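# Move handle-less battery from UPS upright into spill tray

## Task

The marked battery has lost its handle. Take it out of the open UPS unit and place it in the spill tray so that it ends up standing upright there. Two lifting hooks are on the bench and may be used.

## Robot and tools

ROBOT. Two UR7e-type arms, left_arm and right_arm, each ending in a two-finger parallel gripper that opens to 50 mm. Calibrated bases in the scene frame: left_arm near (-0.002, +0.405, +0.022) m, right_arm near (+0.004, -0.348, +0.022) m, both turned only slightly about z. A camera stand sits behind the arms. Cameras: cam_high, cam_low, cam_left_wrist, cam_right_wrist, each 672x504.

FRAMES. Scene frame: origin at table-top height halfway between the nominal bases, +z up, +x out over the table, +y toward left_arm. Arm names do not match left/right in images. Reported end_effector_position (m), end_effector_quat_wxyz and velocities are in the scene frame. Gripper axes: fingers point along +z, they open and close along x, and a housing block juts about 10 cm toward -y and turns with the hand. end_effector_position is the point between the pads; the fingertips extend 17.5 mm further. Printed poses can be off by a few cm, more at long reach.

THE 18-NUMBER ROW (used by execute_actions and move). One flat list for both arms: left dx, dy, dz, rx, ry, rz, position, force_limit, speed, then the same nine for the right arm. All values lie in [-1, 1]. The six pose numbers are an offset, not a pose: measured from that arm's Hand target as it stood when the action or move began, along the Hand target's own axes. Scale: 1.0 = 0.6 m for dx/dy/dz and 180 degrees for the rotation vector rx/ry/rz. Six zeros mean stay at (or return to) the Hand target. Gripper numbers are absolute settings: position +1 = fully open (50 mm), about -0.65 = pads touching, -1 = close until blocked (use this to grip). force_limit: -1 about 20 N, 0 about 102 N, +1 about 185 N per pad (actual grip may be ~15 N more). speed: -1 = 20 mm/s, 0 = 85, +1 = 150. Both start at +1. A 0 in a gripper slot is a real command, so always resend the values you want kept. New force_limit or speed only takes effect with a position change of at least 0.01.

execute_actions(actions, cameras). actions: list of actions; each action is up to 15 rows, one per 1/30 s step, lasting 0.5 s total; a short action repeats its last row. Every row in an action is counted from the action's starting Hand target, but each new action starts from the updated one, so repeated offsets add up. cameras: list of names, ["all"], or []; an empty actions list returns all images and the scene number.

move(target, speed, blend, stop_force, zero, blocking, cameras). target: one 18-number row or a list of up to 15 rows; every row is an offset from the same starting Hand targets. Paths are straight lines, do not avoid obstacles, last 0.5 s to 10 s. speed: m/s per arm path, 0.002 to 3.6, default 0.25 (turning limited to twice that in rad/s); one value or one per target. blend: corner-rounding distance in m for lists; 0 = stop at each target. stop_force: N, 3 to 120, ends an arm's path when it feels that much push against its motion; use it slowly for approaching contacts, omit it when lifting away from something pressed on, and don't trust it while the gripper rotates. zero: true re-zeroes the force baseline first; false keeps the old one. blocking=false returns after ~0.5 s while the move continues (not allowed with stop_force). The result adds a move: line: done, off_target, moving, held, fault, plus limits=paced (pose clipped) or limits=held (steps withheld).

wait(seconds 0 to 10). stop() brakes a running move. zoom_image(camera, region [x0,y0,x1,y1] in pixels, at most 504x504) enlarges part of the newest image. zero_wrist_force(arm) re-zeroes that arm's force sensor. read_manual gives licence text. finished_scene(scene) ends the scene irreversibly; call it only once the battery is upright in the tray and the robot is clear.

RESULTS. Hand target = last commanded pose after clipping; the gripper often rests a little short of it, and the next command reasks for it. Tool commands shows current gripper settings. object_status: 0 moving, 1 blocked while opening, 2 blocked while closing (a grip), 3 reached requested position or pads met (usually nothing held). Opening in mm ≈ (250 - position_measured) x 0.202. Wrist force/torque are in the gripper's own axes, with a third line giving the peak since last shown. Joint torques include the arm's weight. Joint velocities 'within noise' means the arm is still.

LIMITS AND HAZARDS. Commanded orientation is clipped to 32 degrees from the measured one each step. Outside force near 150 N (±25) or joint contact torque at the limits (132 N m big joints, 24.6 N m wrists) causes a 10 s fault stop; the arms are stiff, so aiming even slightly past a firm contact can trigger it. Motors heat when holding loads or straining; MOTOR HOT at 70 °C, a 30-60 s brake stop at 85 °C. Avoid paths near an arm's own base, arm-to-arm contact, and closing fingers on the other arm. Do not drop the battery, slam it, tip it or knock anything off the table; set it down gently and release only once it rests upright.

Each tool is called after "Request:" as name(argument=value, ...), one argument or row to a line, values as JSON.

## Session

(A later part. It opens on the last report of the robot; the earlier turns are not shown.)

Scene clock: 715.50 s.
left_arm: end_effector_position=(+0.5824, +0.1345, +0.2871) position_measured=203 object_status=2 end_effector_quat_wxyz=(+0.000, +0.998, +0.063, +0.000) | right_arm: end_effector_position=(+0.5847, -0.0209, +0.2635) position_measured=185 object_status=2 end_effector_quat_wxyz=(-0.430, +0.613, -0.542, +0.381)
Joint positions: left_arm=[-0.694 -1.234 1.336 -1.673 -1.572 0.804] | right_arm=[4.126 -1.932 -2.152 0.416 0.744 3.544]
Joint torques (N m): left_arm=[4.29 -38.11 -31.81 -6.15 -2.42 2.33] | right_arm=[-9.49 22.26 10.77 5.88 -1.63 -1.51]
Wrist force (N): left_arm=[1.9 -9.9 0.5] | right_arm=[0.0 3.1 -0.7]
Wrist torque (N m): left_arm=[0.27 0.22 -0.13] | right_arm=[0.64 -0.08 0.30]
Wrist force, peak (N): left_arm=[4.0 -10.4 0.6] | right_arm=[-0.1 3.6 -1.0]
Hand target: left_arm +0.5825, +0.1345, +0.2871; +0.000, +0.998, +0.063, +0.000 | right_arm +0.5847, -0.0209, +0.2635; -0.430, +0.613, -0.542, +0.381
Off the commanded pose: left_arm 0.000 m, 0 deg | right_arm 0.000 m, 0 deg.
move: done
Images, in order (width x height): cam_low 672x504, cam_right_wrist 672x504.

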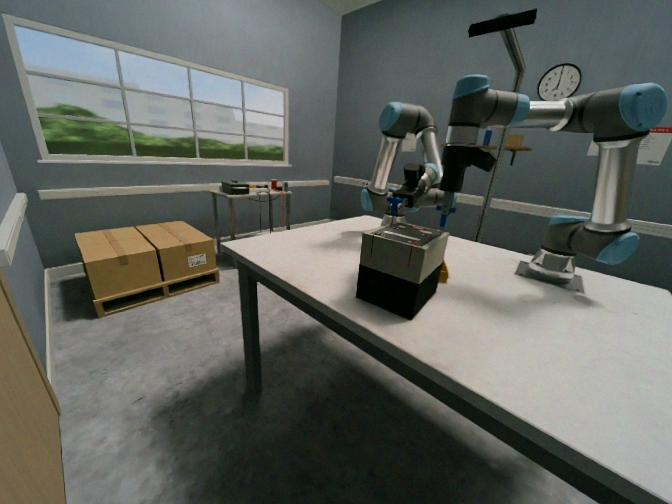

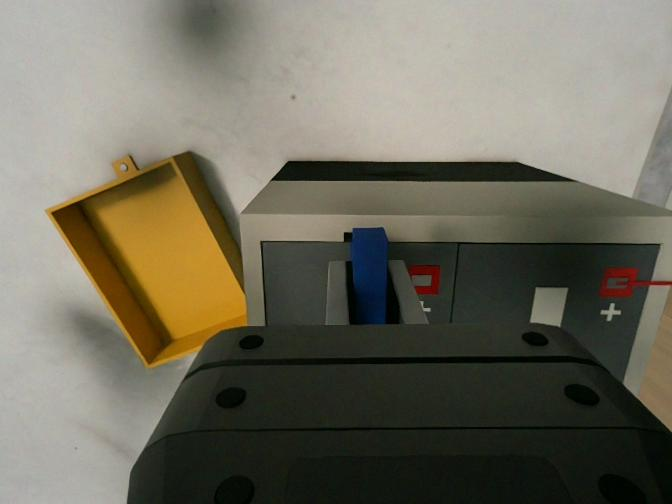

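Request:
move(
  target=[0,0,0,0.014,0,0,-1,-0.5,-0.95,0,0,0,0,0,0,-1,-0.5,-0.6],
  speed=0.1,
  cameras=["cam_low"],
)

Scene clock: 728.83 s.
left_arm: end_effector_position=(+0.5824, +0.1343, +0.2871) position_measured=203 object_status=2 end_effector_quat_wxyz=(-0.022, +0.998, +0.063, -0.002) end_effector_velocity=(+0.000, -0.001, -0.002) end_effector_angular_velocity=(-0.005, +0.001, +0.002) | right_arm: end_effector_position=(+0.5847, -0.0209, +0.2635) position_measured=185 object_status=2 end_effector_quat_wxyz=(-0.430, +0.613, -0.542, +0.381)
Joint positions: left_arm=[-0.707 -1.219 1.308 -1.629 -1.54 0.79] | right_arm=[4.126 -1.932 -2.152 0.416 0.744 3.544]
Joint velocities: left_arm=[0.001 0.001 0.003 -0.006 -0.005 0] | right_arm=[within noise]
Joint torques (N m): left_arm=[12.61 -55.48 -12.35 -4.39 0.32 1.55] | right_arm=[-9.94 22.79 10.96 5.85 -1.72 -1.42]
Wrist force (N): left_arm=[0.0 8.0 1.8] | right_arm=[-0.1 3.3 -0.6]
Wrist torque (N m): left_arm=[-0.47 -0.03 -0.11] | right_arm=[0.67 -0.05 0.29]
Wrist force, peak (N): left_arm=[2.2 -10.1 -1.3] | right_arm=[-0.1 3.5 -1.0]
Hand target: left_arm +0.5825, +0.1345, +0.2871; -0.022, +0.998, +0.063, -0.002 | right_arm +0.5847, -0.0209, +0.2635; -0.430, +0.613, -0.542, +0.381
Off the commanded pose: left_arm 0.000 m, 0 deg | right_arm 0.000 m, 0 deg.
move: done
Images, in order (width x height): cam_low 672x504.

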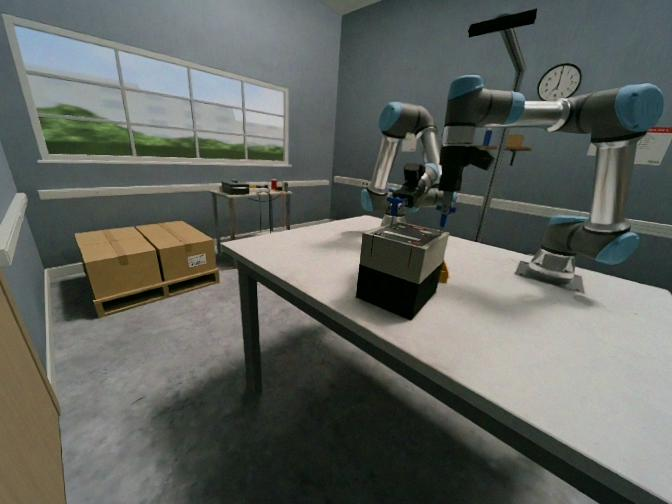

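Request:
move(
  target=[0,0,0,-0.0065,0,0,-1,-0.5,-0.95,0,0,0,0,0,0,-1,-0.5,-0.6],
  speed=0.1,
)

Request:
move(
  target=[0,0,-0.0067,0,0,0,-1,-0.5,-0.95,0,-0.0063,-0.0023,0,0,0,-1,-0.5,-0.6],
  speed=0.02,
)

Request:
move(
  target=[0,0,-0.0067,0,0,0,-1,-0.5,-0.95,0,-0.0063,-0.0023,0,0,0,-1,-0.5,-0.6],
  speed=0.02,
  cameras=["cam_low","cam_right_wrist"],
)

Scene clock: 740.93 s.
left_arm: end_effector_position=(+0.5825, +0.1345, +0.2871) position_measured=203 object_status=2 end_effector_quat_wxyz=(-0.011, +0.998, +0.063, -0.001) | right_arm: end_effector_position=(+0.5847, -0.0209, +0.2635) position_measured=185 object_status=2 end_effector_quat_wxyz=(-0.430, +0.613, -0.542, +0.381)
Joint positions: left_arm=[-0.7 -1.227 1.322 -1.65 -1.555 0.797] | right_arm=[4.126 -1.932 -2.152 0.416 0.744 3.544]
Joint torques (N m): left_arm=[-3.12 -41.96 -31.76 -1.81 0.87 1.01] | right_arm=[-9.97 23.14 10.29 5.86 -1.65 -1.53]
Wrist force (N): left_arm=[0.1 -3.0 0.0] | right_arm=[-0.2 3.3 -0.7]
Wrist torque (N m): left_arm=[0.01 -0.07 -0.24] | right_arm=[0.68 -0.05 0.29]
Wrist force, peak (N): left_arm=[-0.6 8.4 1.5] | right_arm=[-0.1 3.6 -0.9]
Hand target: left_arm +0.5825, +0.1345, +0.2871; -0.011, +0.998, +0.063, -0.001 | right_arm +0.5847, -0.0209, +0.2635; -0.430, +0.613, -0.542, +0.381
Off the commanded pose: left_arm 0.000 m, 0 deg | right_arm 0.000 m, 0 deg.
move: done

Scene clock: 741.63 s.
left_arm: end_effector_position=(+0.5825, +0.1344, +0.2912) position_measured=203 object_status=2 end_effector_quat_wxyz=(-0.011, +0.998, +0.063, -0.001) | right_arm: end_effector_position=(+0.5846, -0.0209, +0.2676) position_measured=185 object_status=2 end_effector_quat_wxyz=(-0.430, +0.613, -0.542, +0.381)
Joint positions: left_arm=[-0.701 -1.227 1.312 -1.639 -1.555 0.797] | right_arm=[4.126 -1.923 -2.149 0.404 0.744 3.544]
Joint torques (N m): left_arm=[-9.55 -51.03 -31.87 -3.01 0.8 -2.65] | right_arm=[-5.07 28.58 22.09 3.25 -2.47 -0.76]
Wrist force (N): left_arm=[0.2 -3.1 0.6] | right_arm=[1.0 3.5 -0.8]
Wrist torque (N m): left_arm=[0.03 -0.03 -0.25] | right_arm=[0.66 -0.02 0.22]
Wrist force, peak (N): left_arm=[0.2 -3.4 0.8] | right_arm=[0.7 4.0 -0.6]
Hand target: left_arm +0.5825, +0.1344, +0.2911; -0.011, +0.998, +0.063, -0.001 | right_arm +0.5846, -0.0209, +0.2675; -0.430, +0.613, -0.542, +0.381
Off the commanded pose: left_arm 0.000 m, 0 deg | right_arm 0.000 m, 0 deg.
move: done

Scene clock: 742.33 s.
left_arm: end_effector_position=(+0.5825, +0.1343, +0.2952) position_measured=203 object_status=2 end_effector_quat_wxyz=(-0.011, +0.998, +0.063, -0.001) | right_arm: end_effector_position=(+0.5846, -0.0210, +0.2716) position_measured=185 object_status=2 end_effector_quat_wxyz=(-0.430, +0.613, -0.542, +0.381)
Joint positions: left_arm=[-0.701 -1.228 1.303 -1.629 -1.555 0.797] | right_arm=[4.126 -1.913 -2.147 0.393 0.744 3.544]
Joint torques (N m): left_arm=[-9.36 -51.61 -31.2 -3.2 0.49 -2.73] | right_arm=[4.68 28.67 21.05 3.22 -2.58 1.24]
Wrist force (N): left_arm=[0.2 -4.1 1.1] | right_arm=[0.9 3.5 -1.0]
Wrist torque (N m): left_arm=[-0.01 -0.04 -0.23] | right_arm=[0.68 -0.02 0.22]
Wrist force, peak (N): left_arm=[0.2 -4.2 1.0] | right_arm=[1.0 3.9 -0.8]
Hand target: left_arm +0.5825, +0.1343, +0.2951; -0.011, +0.998, +0.063, -0.001 | right_arm +0.5846, -0.0209, +0.2715; -0.430, +0.613, -0.542, +0.381
Off the commanded pose: left_arm 0.000 m, 0 deg | right_arm 0.000 m, 0 deg.
move: done
Images, in order (width x height): cam_low 672x504, cam_right_wrist 672x504.

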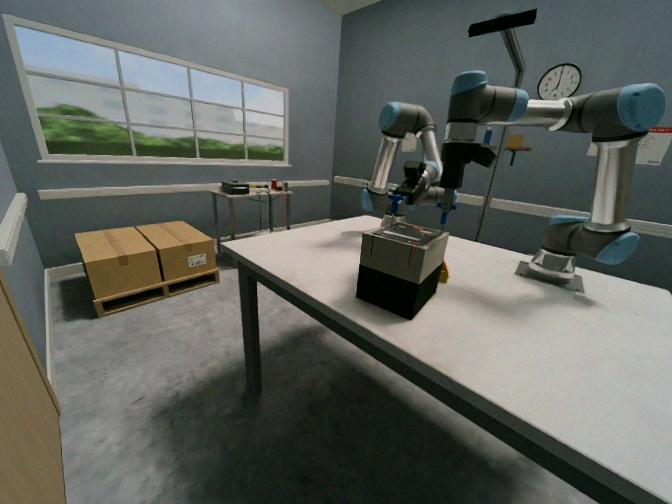

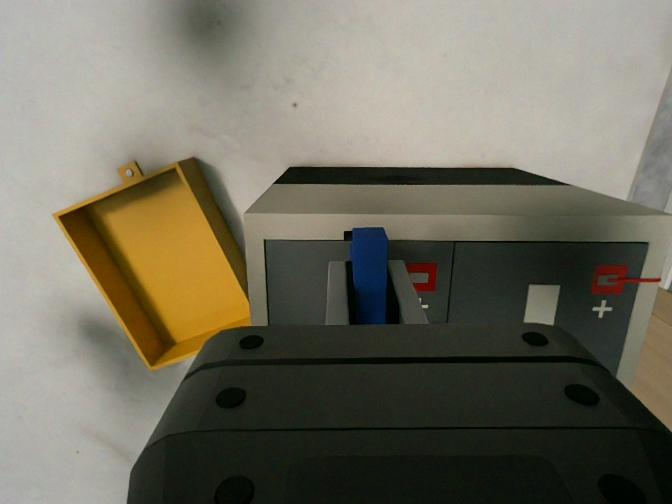

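Request:
move(
  target=[0,0,-0.03,0,0,0,-1,-0.5,-0.95,0,-0.0282,-0.0103,0,0,0,-1,-0.5,-0.6],
  speed=0.015,
  stop_force=4,
  cameras=["cam_low","cam_high","cam_right_wrist"],
)

Scene clock: 751.97 s.
left_arm: end_effector_position=(+0.5825, +0.1342, +0.2994) position_measured=203 object_status=2 end_effector_quat_wxyz=(-0.011, +0.998, +0.063, -0.001) | right_arm: end_effector_position=(+0.5846, -0.0209, +0.2741) position_measured=185 object_status=2 end_effector_quat_wxyz=(-0.430, +0.613, -0.542, +0.381)
Joint positions: left_arm=[-0.701 -1.228 1.292 -1.618 -1.555 0.796] | right_arm=[4.126 -1.908 -2.145 0.386 0.744 3.544]
Joint torques (N m): left_arm=[1.02 -45.19 -18.61 -5.72 -1.4 -1.41] | right_arm=[7.56 20.67 13.27 1.64 -1.79 0.94]
Wrist force (N): left_arm=[0.0 -4.1 6.4] | right_arm=[-0.4 6.7 0.4]
Wrist torque (N m): left_arm=[0.06 -0.05 -0.23] | right_arm=[0.72 -0.06 0.30]
Wrist force, peak (N): left_arm=[0.6 -1.5 19.1] | right_arm=[-1.0 19.8 5.1]
Hand target: left_arm +0.5825, +0.1342, +0.2994; -0.011, +0.998, +0.063, -0.001 (not the last commanded pose) | right_arm +0.5846, -0.0209, +0.2741; -0.430, +0.613, -0.542, +0.381 (not the last commanded pose)
Off the commanded pose: left_arm 0.014 m, 0 deg | right_arm 0.015 m, 0 deg.
move: contact (left_arm, right_arm)
Images, in order (width x height): cam_high 672x504, cam_low 672x504, cam_right_wrist 672x504.

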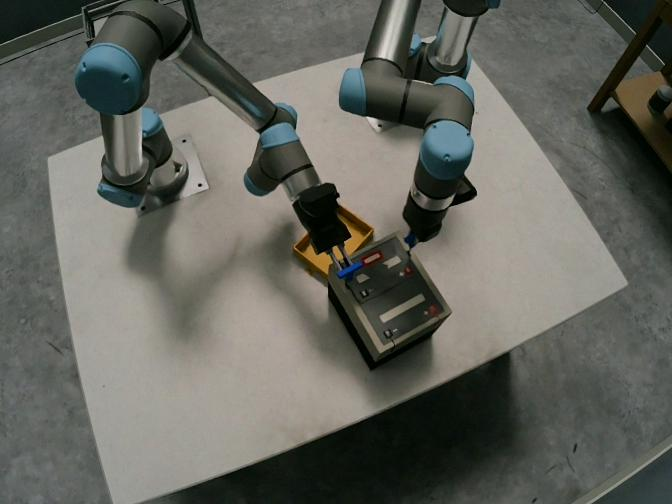

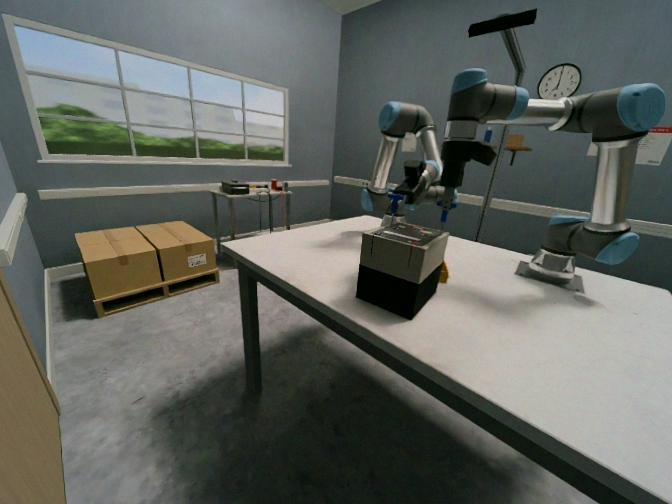

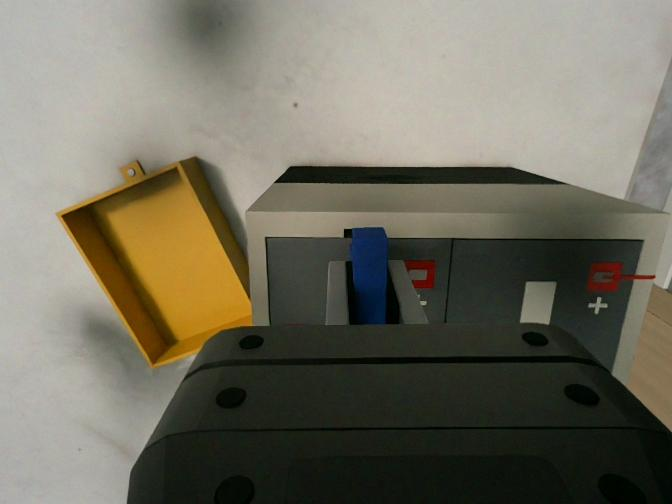

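Request:
move(
  target=[0,-0.0007,-0.0333,0,0,0,-1,-0.5,-0.95,0,-0.0313,-0.0114,0,0,0,-1,-0.5,-0.6],
  speed=0.03,
  cameras=["cam_low","cam_right_wrist"],
)

Request:
zoom_image(
  camera="cam_low",
  region=[340, 170, 480, 290],
)

Scene clock: 761.37 s.
left_arm: end_effector_position=(+0.5825, +0.1342, +0.3196) position_measured=203 object_status=2 end_effector_quat_wxyz=(-0.011, +0.998, +0.063, -0.001) end_effector_velocity=(+0.001, +0.000, -0.002) end_effector_angular_velocity=(-0.001, -0.001, +0.001) | right_arm: end_effector_position=(+0.5846, -0.0209, +0.2942) position_measured=185 object_status=2 end_effector_quat_wxyz=(-0.430, +0.613, -0.542, +0.381) end_effector_velocity=(+0.000, +0.000, +0.000) end_effector_angular_velocity=(+0.003, -0.002, +0.000)
Joint positions: left_arm=[-0.701 -1.23 1.244 -1.568 -1.555 0.796] | right_arm=[4.126 -1.865 -2.131 0.328 0.744 3.544]
Joint velocities: left_arm=[0 0.001 0.003 -0.006 0 -0.001] | right_arm=[0 -0.002 0 0.006 -0.001 0]
Joint torques (N m): left_arm=[1.11 -55.31 -26.74 -8.54 1.11 0.89] | right_arm=[9.48 27.64 20.54 9.58 -4.54 1.18]
Wrist force (N): left_arm=[0.4 -1.8 18.9] | right_arm=[0.8 21.7 5.3]
Wrist torque (N m): left_arm=[0.03 -0.07 -0.23] | right_arm=[0.82 -0.01 0.17]
Wrist force, peak (N): left_arm=[-0.1 -0.3 21.5] | right_arm=[-0.5 25.1 6.6]
Hand target: left_arm +0.5825, +0.1342, +0.3194; -0.011, +0.998, +0.063, -0.001 | right_arm +0.5846, -0.0209, +0.2941; -0.430, +0.613, -0.542, +0.381
Off the commanded pose: left_arm 0.000 m, 0 deg | right_arm 0.000 m, 0 deg.
move: done
Images, in order (width x height): cam_low 672x504, cam_right_wrist 672x504.

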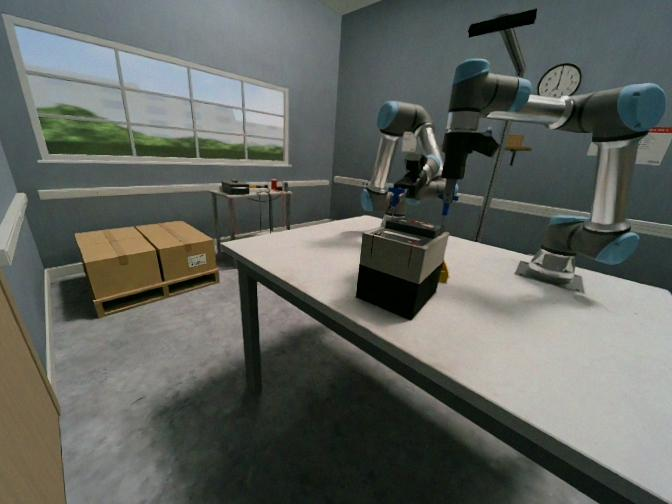

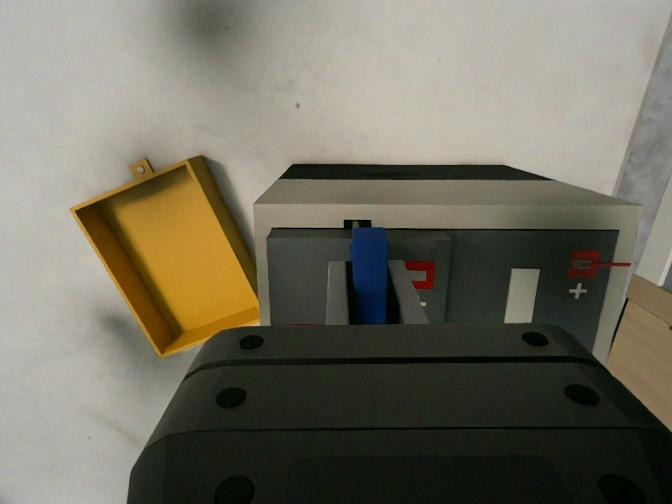

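Scaled by 3.600 from the camera's 672x504 image, which has a finer 960x720 frame.

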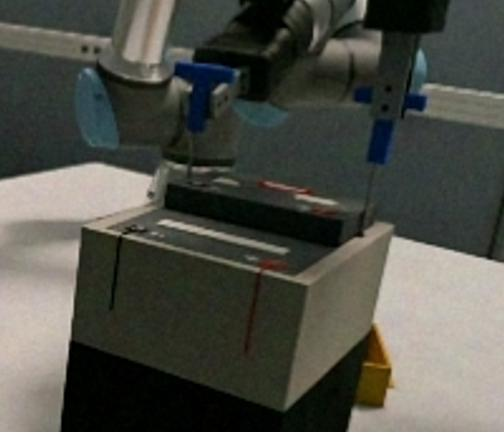

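Request:
move(
  target=[0,-0.0051,-0.2333,0,0,0,-1,-0.5,-0.95,0,-0.2193,-0.0798,0,0,0,-1,-0.5,-0.6],
  speed=0.06,
  cameras=["cam_low","cam_high","cam_right_wrist"],
)

Request:
zoom_image(
  camera="cam_low",
  region=[340, 110, 480, 290],
)

Scene clock: 770.50 s.
left_arm: end_effector_position=(+0.5827, +0.1340, +0.4593) position_measured=203 object_status=2 end_effector_quat_wxyz=(-0.011, +0.998, +0.063, -0.001) | right_arm: end_effector_position=(+0.5843, -0.0208, +0.4342) position_measured=185 object_status=2 end_effector_quat_wxyz=(-0.430, +0.613, -0.542, +0.381)
Joint positions: left_arm=[-0.701 -1.159 0.778 -1.173 -1.555 0.796] | right_arm=[4.127 -1.638 -1.96 -0.07 0.743 3.545]
Joint torques (N m): left_arm=[-4.98 -64.85 -31.13 -7.91 -1.24 -1.88] | right_arm=[10.89 23.54 29.38 9.11 -2.94 1.49]
Wrist force (N): left_arm=[0.3 -4.4 18.4] | right_arm=[2.3 21.7 4.9]
Wrist torque (N m): left_arm=[0.08 -0.05 -0.21] | right_arm=[0.78 0.03 -0.02]
Wrist force, peak (N): left_arm=[0.1 -0.8 22.5] | right_arm=[0.2 24.7 6.0]
Hand target: left_arm +0.5826, +0.1340, +0.4594; -0.011, +0.998, +0.063, -0.001 | right_arm +0.5843, -0.0208, +0.4341; -0.430, +0.613, -0.542, +0.381
Off the commanded pose: left_arm 0.000 m, 0 deg | right_arm 0.000 m, 0 deg.
move: done
Images, in order (width x height): cam_high 672x504, cam_low 672x504, cam_right_wrist 672x504.

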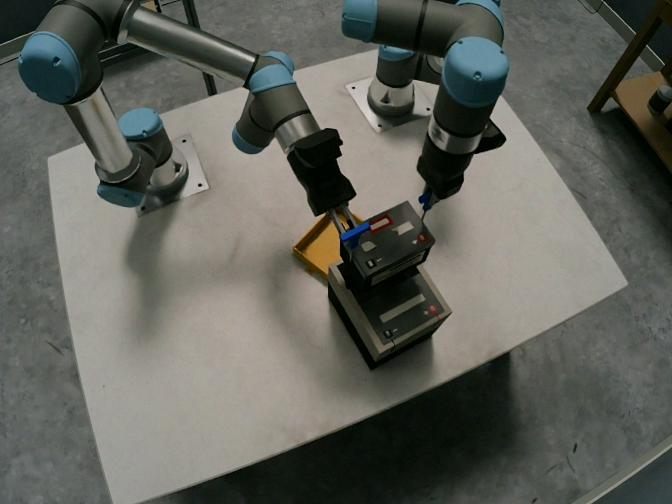

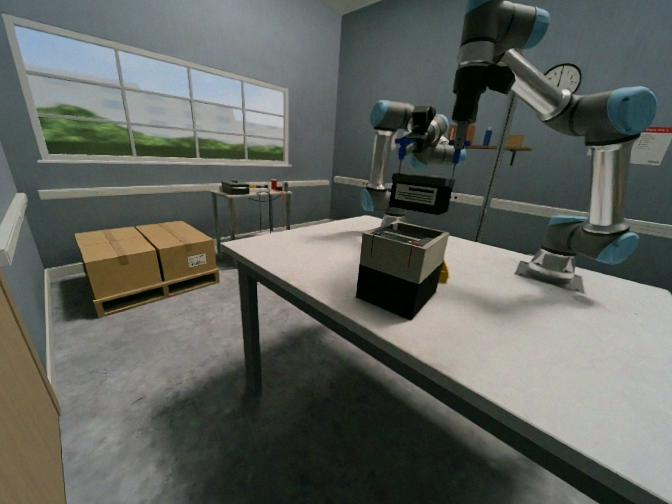

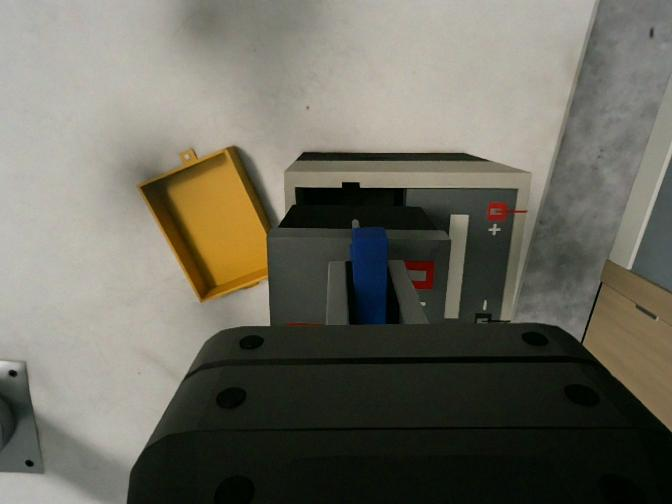

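Scaled by 2.800 from the camera's 672x504 image, which has a finer 960x720 frame.

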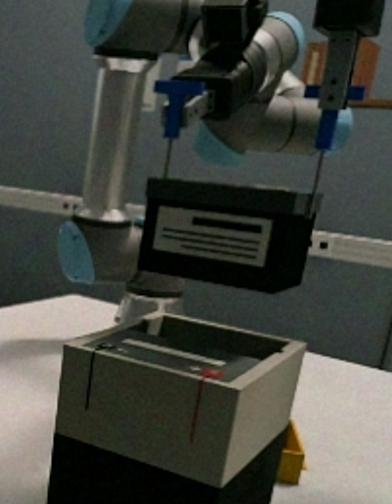

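Request:
move(
  target=[
    [-0.1097,0.0098,0,0,-0.0009,-0.04,-1,-0.5,-0.95,0.0122,0.0263,-0.0725,0,-0.0376,-0.0137,-1,-0.5,-0.6],
    [-0.2192,0.0227,-0.0005,0,-0.0018,-0.08,-1,-0.5,-0.95,0.0225,0.0528,-0.1452,0,-0.0752,-0.0274,-1,-0.5,-0.6],
    [-0.3282,0.0373,-0.0008,0,-0.0026,-0.12,-1,-0.5,-0.95,0.0307,0.0792,-0.2177,0,-0.1128,-0.041,-1,-0.5,-0.6],
  ],
  speed=0.06,
  blend=0.01,
  cameras=["cam_low","cam_high","cam_right_wrist"],
)

Request:
zoom_image(
  camera="cam_high",
  region=[250, 130, 470, 330],
)

Scene clock: 839.87 s.
left_arm: end_effector_position=(+0.3900, +0.0872, +0.4595) position_measured=203 object_status=2 end_effector_quat_wxyz=(-0.011, +0.969, +0.248, -0.003) | right_arm: end_effector_position=(+0.4485, -0.0561, +0.4338) position_measured=185 object_status=2 end_effector_quat_wxyz=(-0.493, +0.704, -0.417, +0.294)
Joint positions: left_arm=[-1.002 -1.531 1.243 -1.26 -1.568 0.119] | right_arm=[4.233 -1.225 -2.319 -0.019 0.985 3.383]
Joint torques (N m): left_arm=[5.2 -31.19 -49.21 -8.11 1.28 0.72] | right_arm=[-9.29 8.11 39.25 10.69 -2.89 2.13]
Wrist force (N): left_arm=[0.3 -3.4 18.8] | right_arm=[1.9 21.3 5.7]
Wrist torque (N m): left_arm=[0.08 0.01 -0.24] | right_arm=[0.79 0.02 0.08]
Wrist force, peak (N): left_arm=[1.8 -4.0 19.0] | right_arm=[1.1 22.4 3.8]
Hand target: left_arm +0.3901, +0.0872, +0.4595; -0.011, +0.969, +0.249, -0.003 | right_arm +0.4486, -0.0561, +0.4338; -0.493, +0.704, -0.417, +0.294
Off the commanded pose: left_arm 0.000 m, 0 deg | right_arm 0.000 m, 0 deg.
move: done
Images, in order (width x height): cam_high 672x504, cam_low 672x504, cam_right_wrist 672x504.

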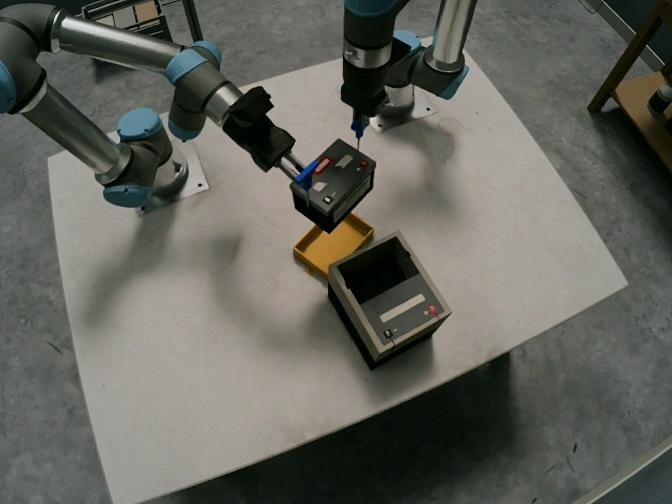

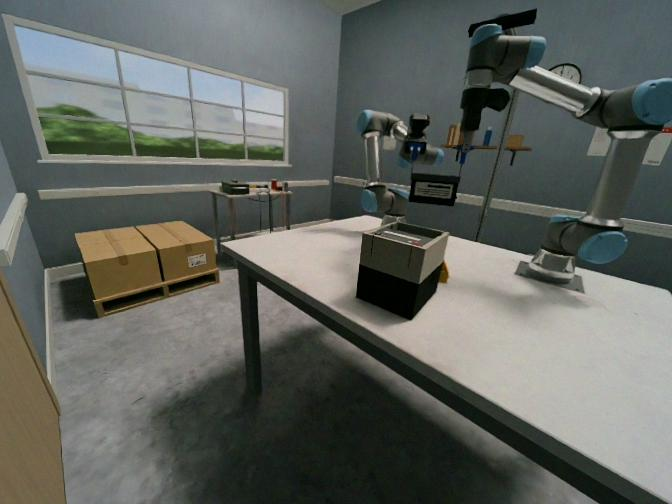

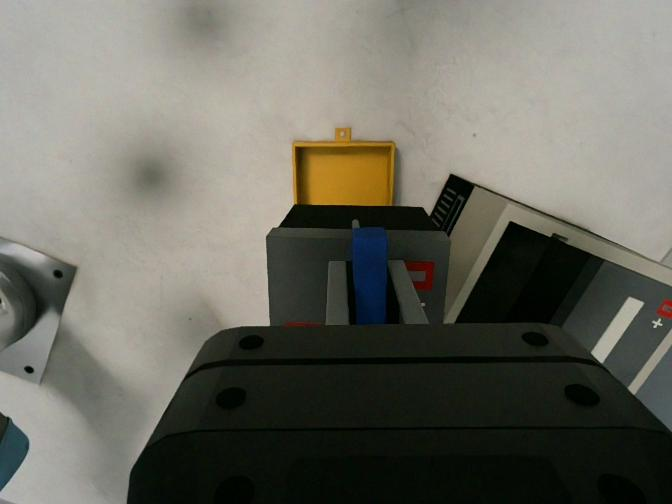

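Scaled by 2.291 from the camera's 672x504 image, which has a finer 960x720 frame.

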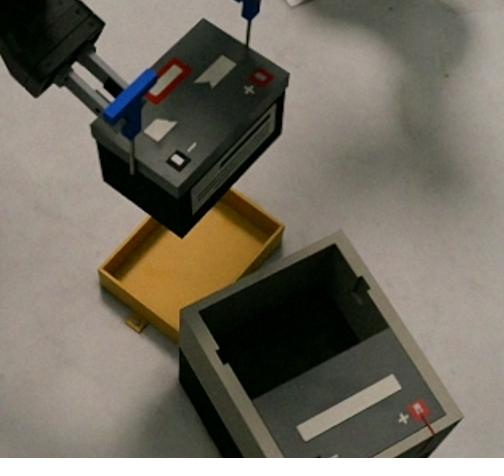

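Request:
move(
  target=[0,-0.0013,0.3167,0,0,0,-1,-0.5,-0.95,-0.0083,0.2976,0.1083,0,0,0,-1,-0.5,-0.6],
  speed=0.07,
  cameras=["cam_low","cam_high","cam_right_wrist"],
)

Request:
zoom_image(
  camera="cam_high",
  region=[250, 150, 430, 330],
)

Request:
zoom_image(
  camera="cam_low",
  region=[350, 130, 550, 330],
)

Scene clock: 889.10 s.
left_arm: end_effector_position=(+0.3875, +0.0917, +0.2695) position_measured=203 object_status=2 end_effector_quat_wxyz=(-0.011, +0.969, +0.249, -0.003) | right_arm: end_effector_position=(+0.4465, -0.0519, +0.2438) position_measured=185 object_status=2 end_effector_quat_wxyz=(-0.493, +0.704, -0.417, +0.294)
Joint positions: left_arm=[-1 -1.562 1.765 -1.75 -1.568 0.12] | right_arm=[4.247 -1.734 -2.59 0.758 0.972 3.39]
Joint torques (N m): left_arm=[8.61 -46.07 -46.6 -3.03 1.02 2.56] | right_arm=[-1.27 22.1 26.32 7.89 -2.57 -1.69]
Wrist force (N): left_arm=[0.1 0.4 19.0] | right_arm=[-1.1 21.4 5.4]
Wrist torque (N m): left_arm=[-0.05 -0.03 -0.25] | right_arm=[0.79 -0.07 0.27]
Wrist force, peak (N): left_arm=[0.3 1.1 22.1] | right_arm=[-1.9 24.9 6.0]
Hand target: left_arm +0.3875, +0.0917, +0.2696; -0.011, +0.969, +0.249, -0.003 | right_arm +0.4466, -0.0519, +0.2438; -0.493, +0.704, -0.417, +0.294
Off the commanded pose: left_arm 0.000 m, 0 deg | right_arm 0.000 m, 0 deg.
move: done
Images, in order (width x height): cam_high 672x504, cam_low 672x504, cam_right_wrist 672x504.

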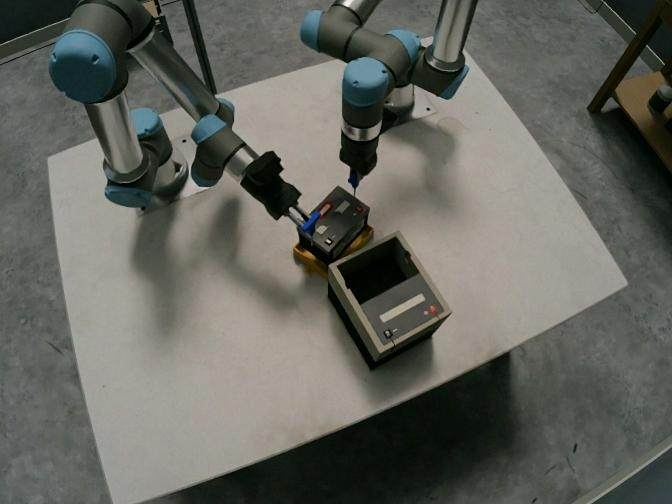

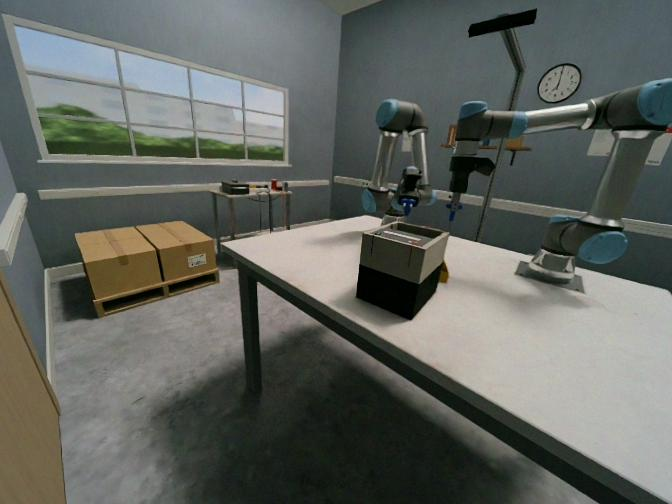

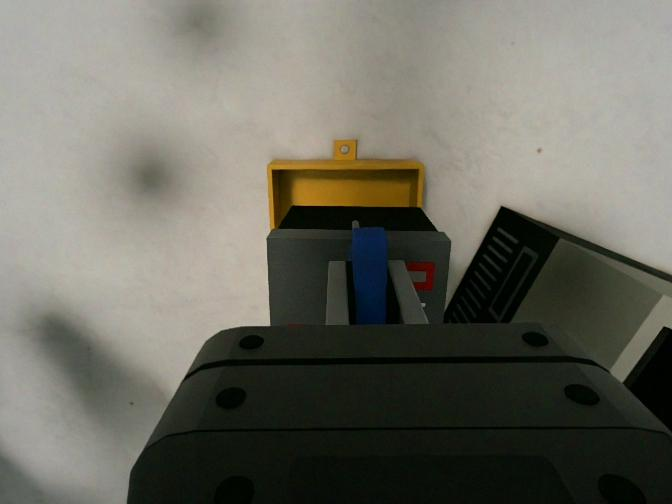

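Scaled by 2.800 from the camera's 672x504 image, which has a finer 960x720 frame.

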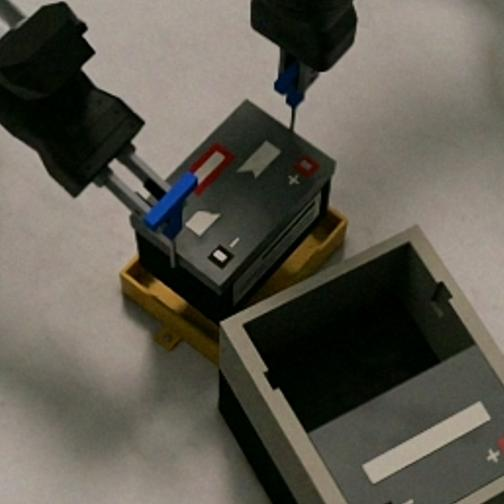

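Scaled by 2.520 from the camera's 672x504 image, which has a finer 960x720 frame.

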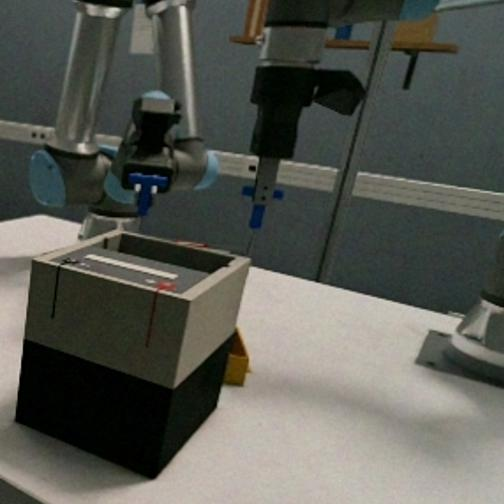

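Request:
move(
  target=[-0.0058,-0.012,0.0583,0,0,0,-1,-0.5,-0.95,-0.0133,0.0568,0.0143,0,0,0,-1,-0.5,-0.6],
  speed=0.05,
  cameras=["cam_high","cam_right_wrist"],
)

Request:
zoom_image(
  camera="cam_high",
  region=[270, 170, 400, 300],
)

Request:
zoom_image(
  camera="cam_right_wrist",
  region=[220, 130, 480, 330],
)

Scene clock: 912.90 s.
left_arm: end_effector_position=(+0.3806, +0.0971, +0.2348) position_measured=203 object_status=2 end_effector_quat_wxyz=(-0.011, +0.969, +0.249, -0.003) | right_arm: end_effector_position=(+0.4396, -0.0466, +0.2088) position_measured=185 object_status=2 end_effector_quat_wxyz=(-0.493, +0.704, -0.417, +0.294)
Joint positions: left_arm=[-1.006 -1.562 1.857 -1.842 -1.568 0.114] | right_arm=[4.28 -1.881 -2.614 0.919 0.942 3.406]
Joint torques (N m): left_arm=[1.07 -27.85 -47.92 -2.24 -0.63 -0.97] | right_arm=[-10.57 30.39 21.13 6.49 -0.05 -1.62]
Wrist force (N): left_arm=[0.2 0.7 18.7] | right_arm=[-1.5 21.5 5.2]
Wrist torque (N m): left_arm=[-0.02 -0.03 -0.13] | right_arm=[0.79 -0.05 0.25]
Wrist force, peak (N): left_arm=[-0.2 1.1 20.8] | right_arm=[-2.4 23.8 5.6]
Hand target: left_arm +0.3806, +0.0971, +0.2348; -0.011, +0.969, +0.249, -0.003 | right_arm +0.4397, -0.0466, +0.2088; -0.493, +0.704, -0.417, +0.294
Off the commanded pose: left_arm 0.000 m, 0 deg | right_arm 0.000 m, 0 deg.
move: done
Images, in order (width x height): cam_high 672x504, cam_right_wrist 672x504.

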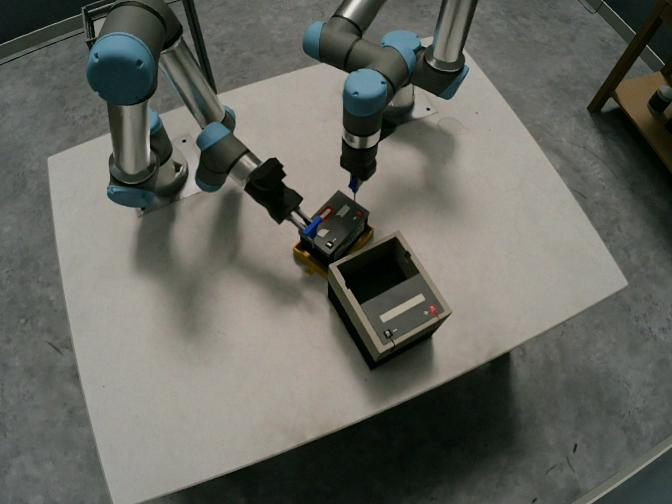

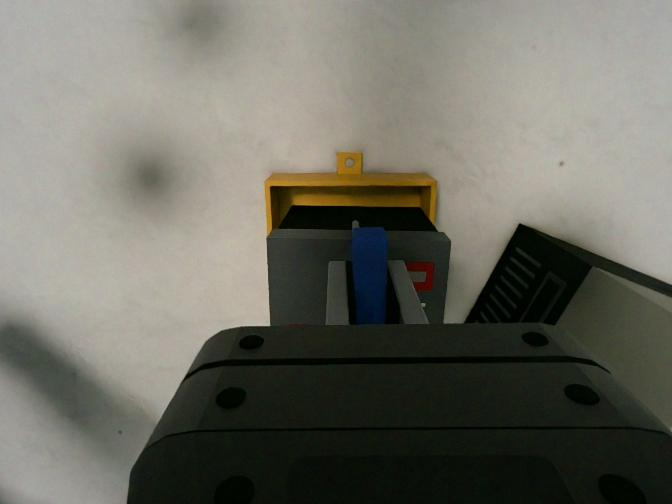

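Scaled by 3.877 from the camera's 672x504 image, which has a finer 960x720 frame.

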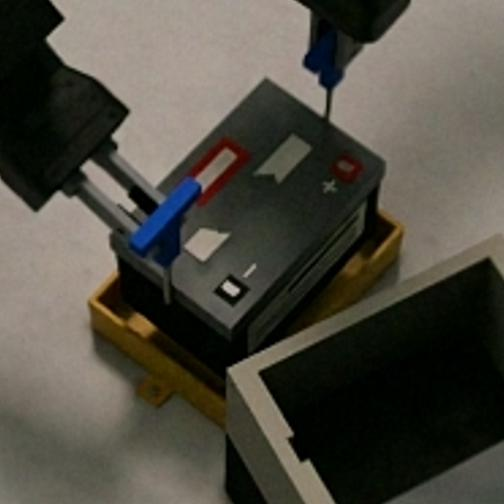

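Scaled by 1.938 from the camera's 672x504 image, which has a finer 960x720 frame.

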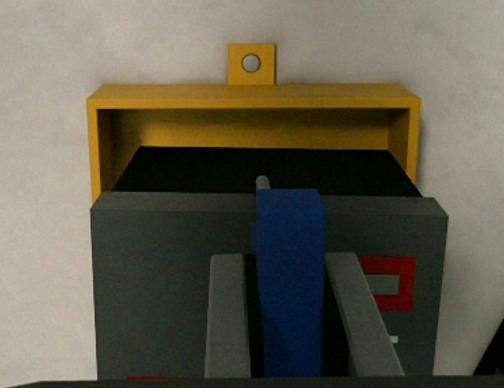

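Request:
move(
  target=[0,0.0017,0.075,0,0,0,-1,-0.5,-0.95,0,0.0705,0.0257,0,0,0,-1,-0.5,-0.6],
  speed=0.025,
  stop_force=9,
  cameras=["cam_high","cam_right_wrist"],
)

Request:
zoom_image(
  camera="cam_high",
  region=[270, 170, 400, 300],
)

Request:
zoom_image(
  camera="cam_right_wrist",
  region=[220, 130, 480, 330],
)

Scene clock: 933.67 s.
left_arm: end_effector_position=(+0.3806, +0.0971, +0.1922) position_measured=203 object_status=2 end_effector_quat_wxyz=(-0.011, +0.969, +0.249, -0.003) | right_arm: end_effector_position=(+0.4398, -0.0466, +0.1667) position_measured=185 object_status=2 end_effector_quat_wxyz=(-0.493, +0.704, -0.417, +0.294)
Joint positions: left_arm=[-1.006 -1.526 1.935 -1.957 -1.568 0.115] | right_arm=[4.28 -2.077 -2.614 1.115 0.943 3.406]
Joint torques (N m): left_arm=[2.71 -44.46 -47.17 -8.23 0.81 0.75] | right_arm=[0.05 18.56 0.33 8.62 -0.58 0.91]
Wrist force (N): left_arm=[1.0 -2.1 17.3] | right_arm=[-2.1 15.3 3.7]
Wrist torque (N m): left_arm=[0.06 -0.01 -0.13] | right_arm=[0.77 -0.07 0.33]
Wrist force, peak (N): left_arm=[0.0 0.6 19.1] | right_arm=[-1.2 21.9 5.1]
Hand target: left_arm +0.3806, +0.0971, +0.1922; -0.011, +0.969, +0.249, -0.003 (not the last commanded pose) | right_arm +0.4398, -0.0466, +0.1667; -0.493, +0.704, -0.417, +0.294 (not the last commanded pose)
Off the commanded pose: left_arm 0.002 m, 0 deg | right_arm 0.003 m, 0 deg.
move: contact (left_arm, right_arm)
Images, in order (width x height): cam_high 672x504, cam_right_wrist 672x504.

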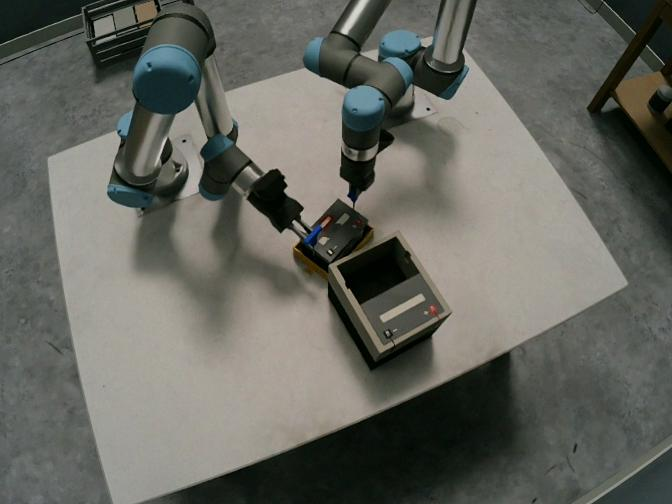

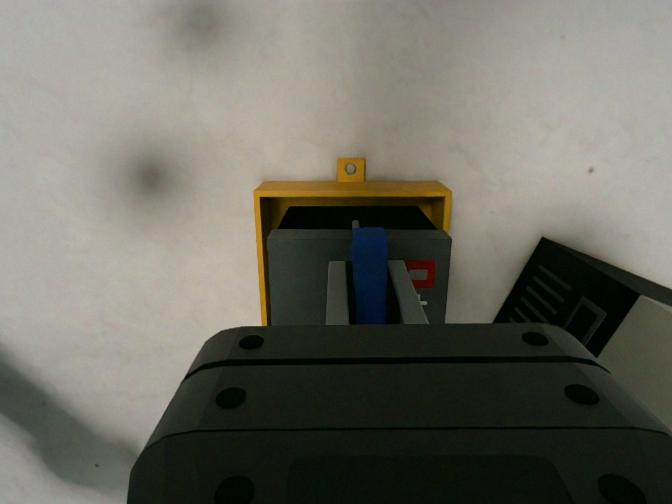

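Scaled by 3.877 from the camera's 672x504 image, which has a finer 960x720 frame.

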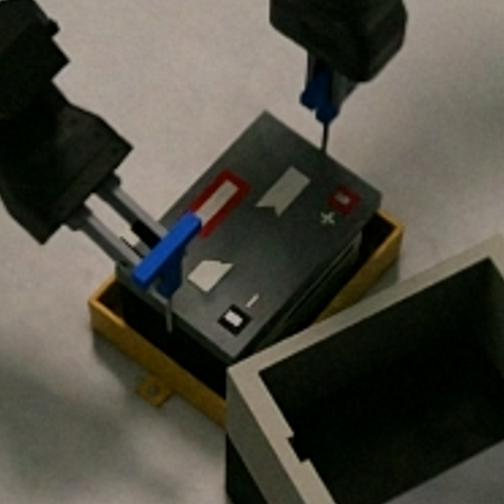

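Scaled by 1.938 from the camera's 672x504 image, which has a finer 960x720 frame.

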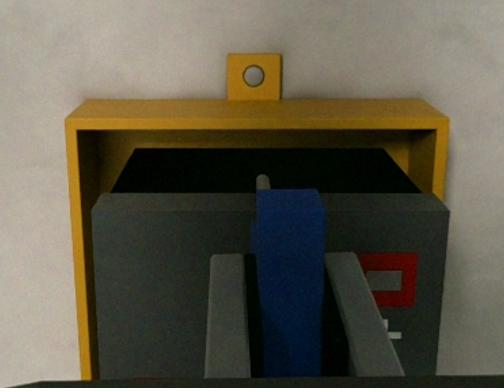

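Request:
move(
  target=[0,0.0002,0.01,0,0,0,-1,-0.5,-0.95,0,0.0094,0.0034,0,0,0,-1,-0.5,-0.6],
  speed=0.02,
  cameras=["cam_right_wrist"],
)

Request:
zoom_image(
  camera="cam_right_wrist",
  region=[220, 130, 480, 330],
)

Scene clock: 940.77 s.
left_arm: end_effector_position=(+0.3806, +0.0971, +0.1861) position_measured=203 object_status=2 end_effector_quat_wxyz=(-0.011, +0.969, +0.249, -0.003) | right_arm: end_effector_position=(+0.4398, -0.0466, +0.1607) position_measured=185 object_status=2 end_effector_quat_wxyz=(-0.494, +0.704, -0.417, +0.294)
Joint positions: left_arm=[-1.006 -1.52 1.945 -1.973 -1.568 0.115] | right_arm=[4.28 -2.105 -2.612 1.142 0.943 3.406]
Joint torques (N m): left_arm=[1.75 -30.67 -29.33 -2.89 0.69 0.79] | right_arm=[5.61 36.48 8.02 1.03 -0.71 0.3]
Wrist force (N): left_arm=[0.3 -5.8 -0.4] | right_arm=[-0.9 2.9 -0.7]
Wrist torque (N m): left_arm=[0.01 -0.06 -0.12] | right_arm=[0.65 -0.06 0.30]
Wrist force, peak (N): left_arm=[1.1 -2.2 17.7] | right_arm=[-2.0 15.7 3.8]
Hand target: left_arm +0.3806, +0.0971, +0.1862; -0.011, +0.969, +0.249, -0.003 | right_arm +0.4398, -0.0466, +0.1607; -0.493, +0.704, -0.417, +0.294
Off the commanded pose: left_arm 0.000 m, 0 deg | right_arm 0.000 m, 0 deg.
move: done
Images, in order (width x height): cam_right_wrist 672x504.

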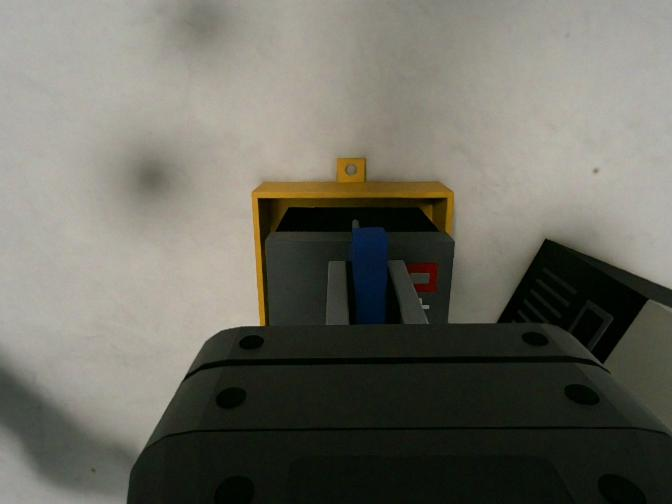

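Scaled by 1.938 from the camera's 672x504 image, which has a finer 960x720 frame.

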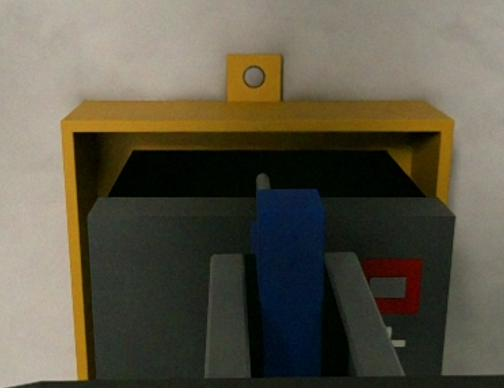

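Request:
move(
  target=[0,-0.0167,0,0,0,0,-1,-0.5,-0.95,0.0167,0,0,0,0,0,-1,-0.5,-0.6],
  speed=0.03,
  cameras=["cam_high","cam_right_wrist"],
)

Request:
zoom_image(
  camera="cam_high",
  region=[270, 170, 400, 300],
)

Scene clock: 957.00 s.
left_arm: end_effector_position=(+0.3757, +0.1060, +0.1864) position_measured=203 object_status=2 end_effector_quat_wxyz=(-0.011, +0.969, +0.249, -0.003) | right_arm: end_effector_position=(+0.4446, -0.0555, +0.1607) position_measured=185 object_status=2 end_effector_quat_wxyz=(-0.494, +0.704, -0.417, +0.294)
Joint positions: left_arm=[-1.003 -1.543 1.968 -1.973 -1.568 0.117] | right_arm=[4.248 -2.107 -2.615 1.155 0.971 3.39]
Joint torques (N m): left_arm=[4.15 -19.39 -35.82 -5.79 1.14 2.01] | right_arm=[10.1 14.12 2.31 2.49 -2.73 1.48]
Wrist force (N): left_arm=[0.5 -0.9 0.4] | right_arm=[-0.7 3.2 -0.9]
Wrist torque (N m): left_arm=[-0.17 -0.10 -0.24] | right_arm=[0.68 -0.09 0.34]
Wrist force, peak (N): left_arm=[0.4 -5.5 -0.2] | right_arm=[-0.6 3.3 -1.0]
Hand target: left_arm +0.3757, +0.1059, +0.1865; -0.011, +0.969, +0.249, -0.003 | right_arm +0.4446, -0.0554, +0.1607; -0.493, +0.704, -0.417, +0.294
Off the commanded pose: left_arm 0.000 m, 0 deg | right_arm 0.000 m, 0 deg.
move: done
Images, in order (width x height): cam_high 672x504, cam_right_wrist 672x504.

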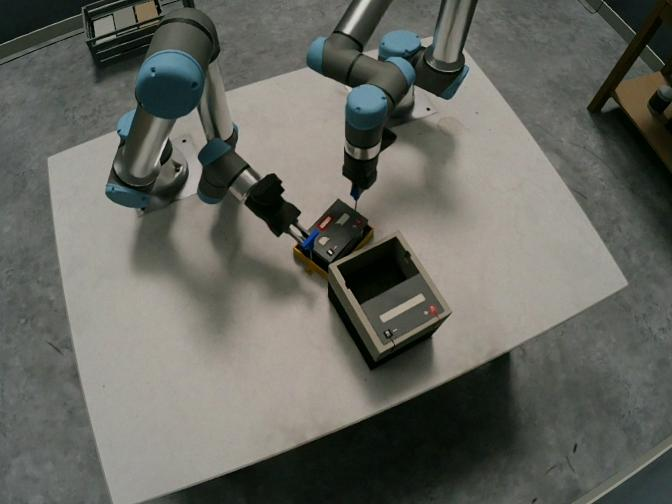

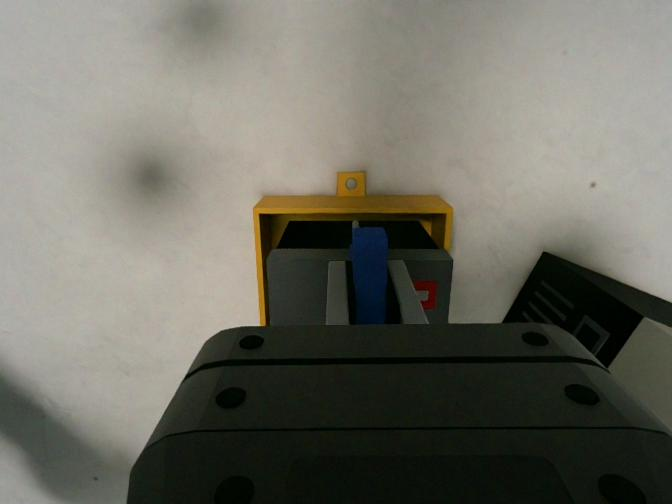

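Scaled by 3.877 from the camera's 672x504 image, which has a finer 960x720 frame.

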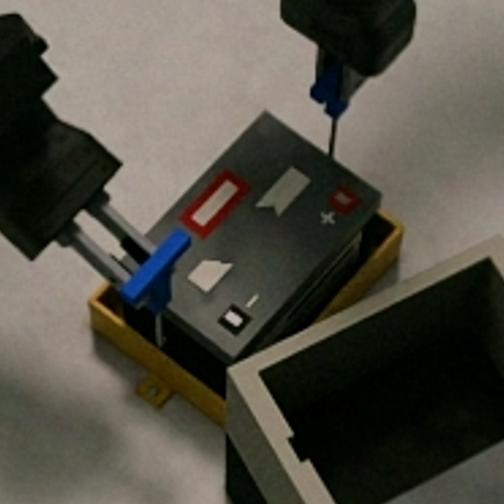

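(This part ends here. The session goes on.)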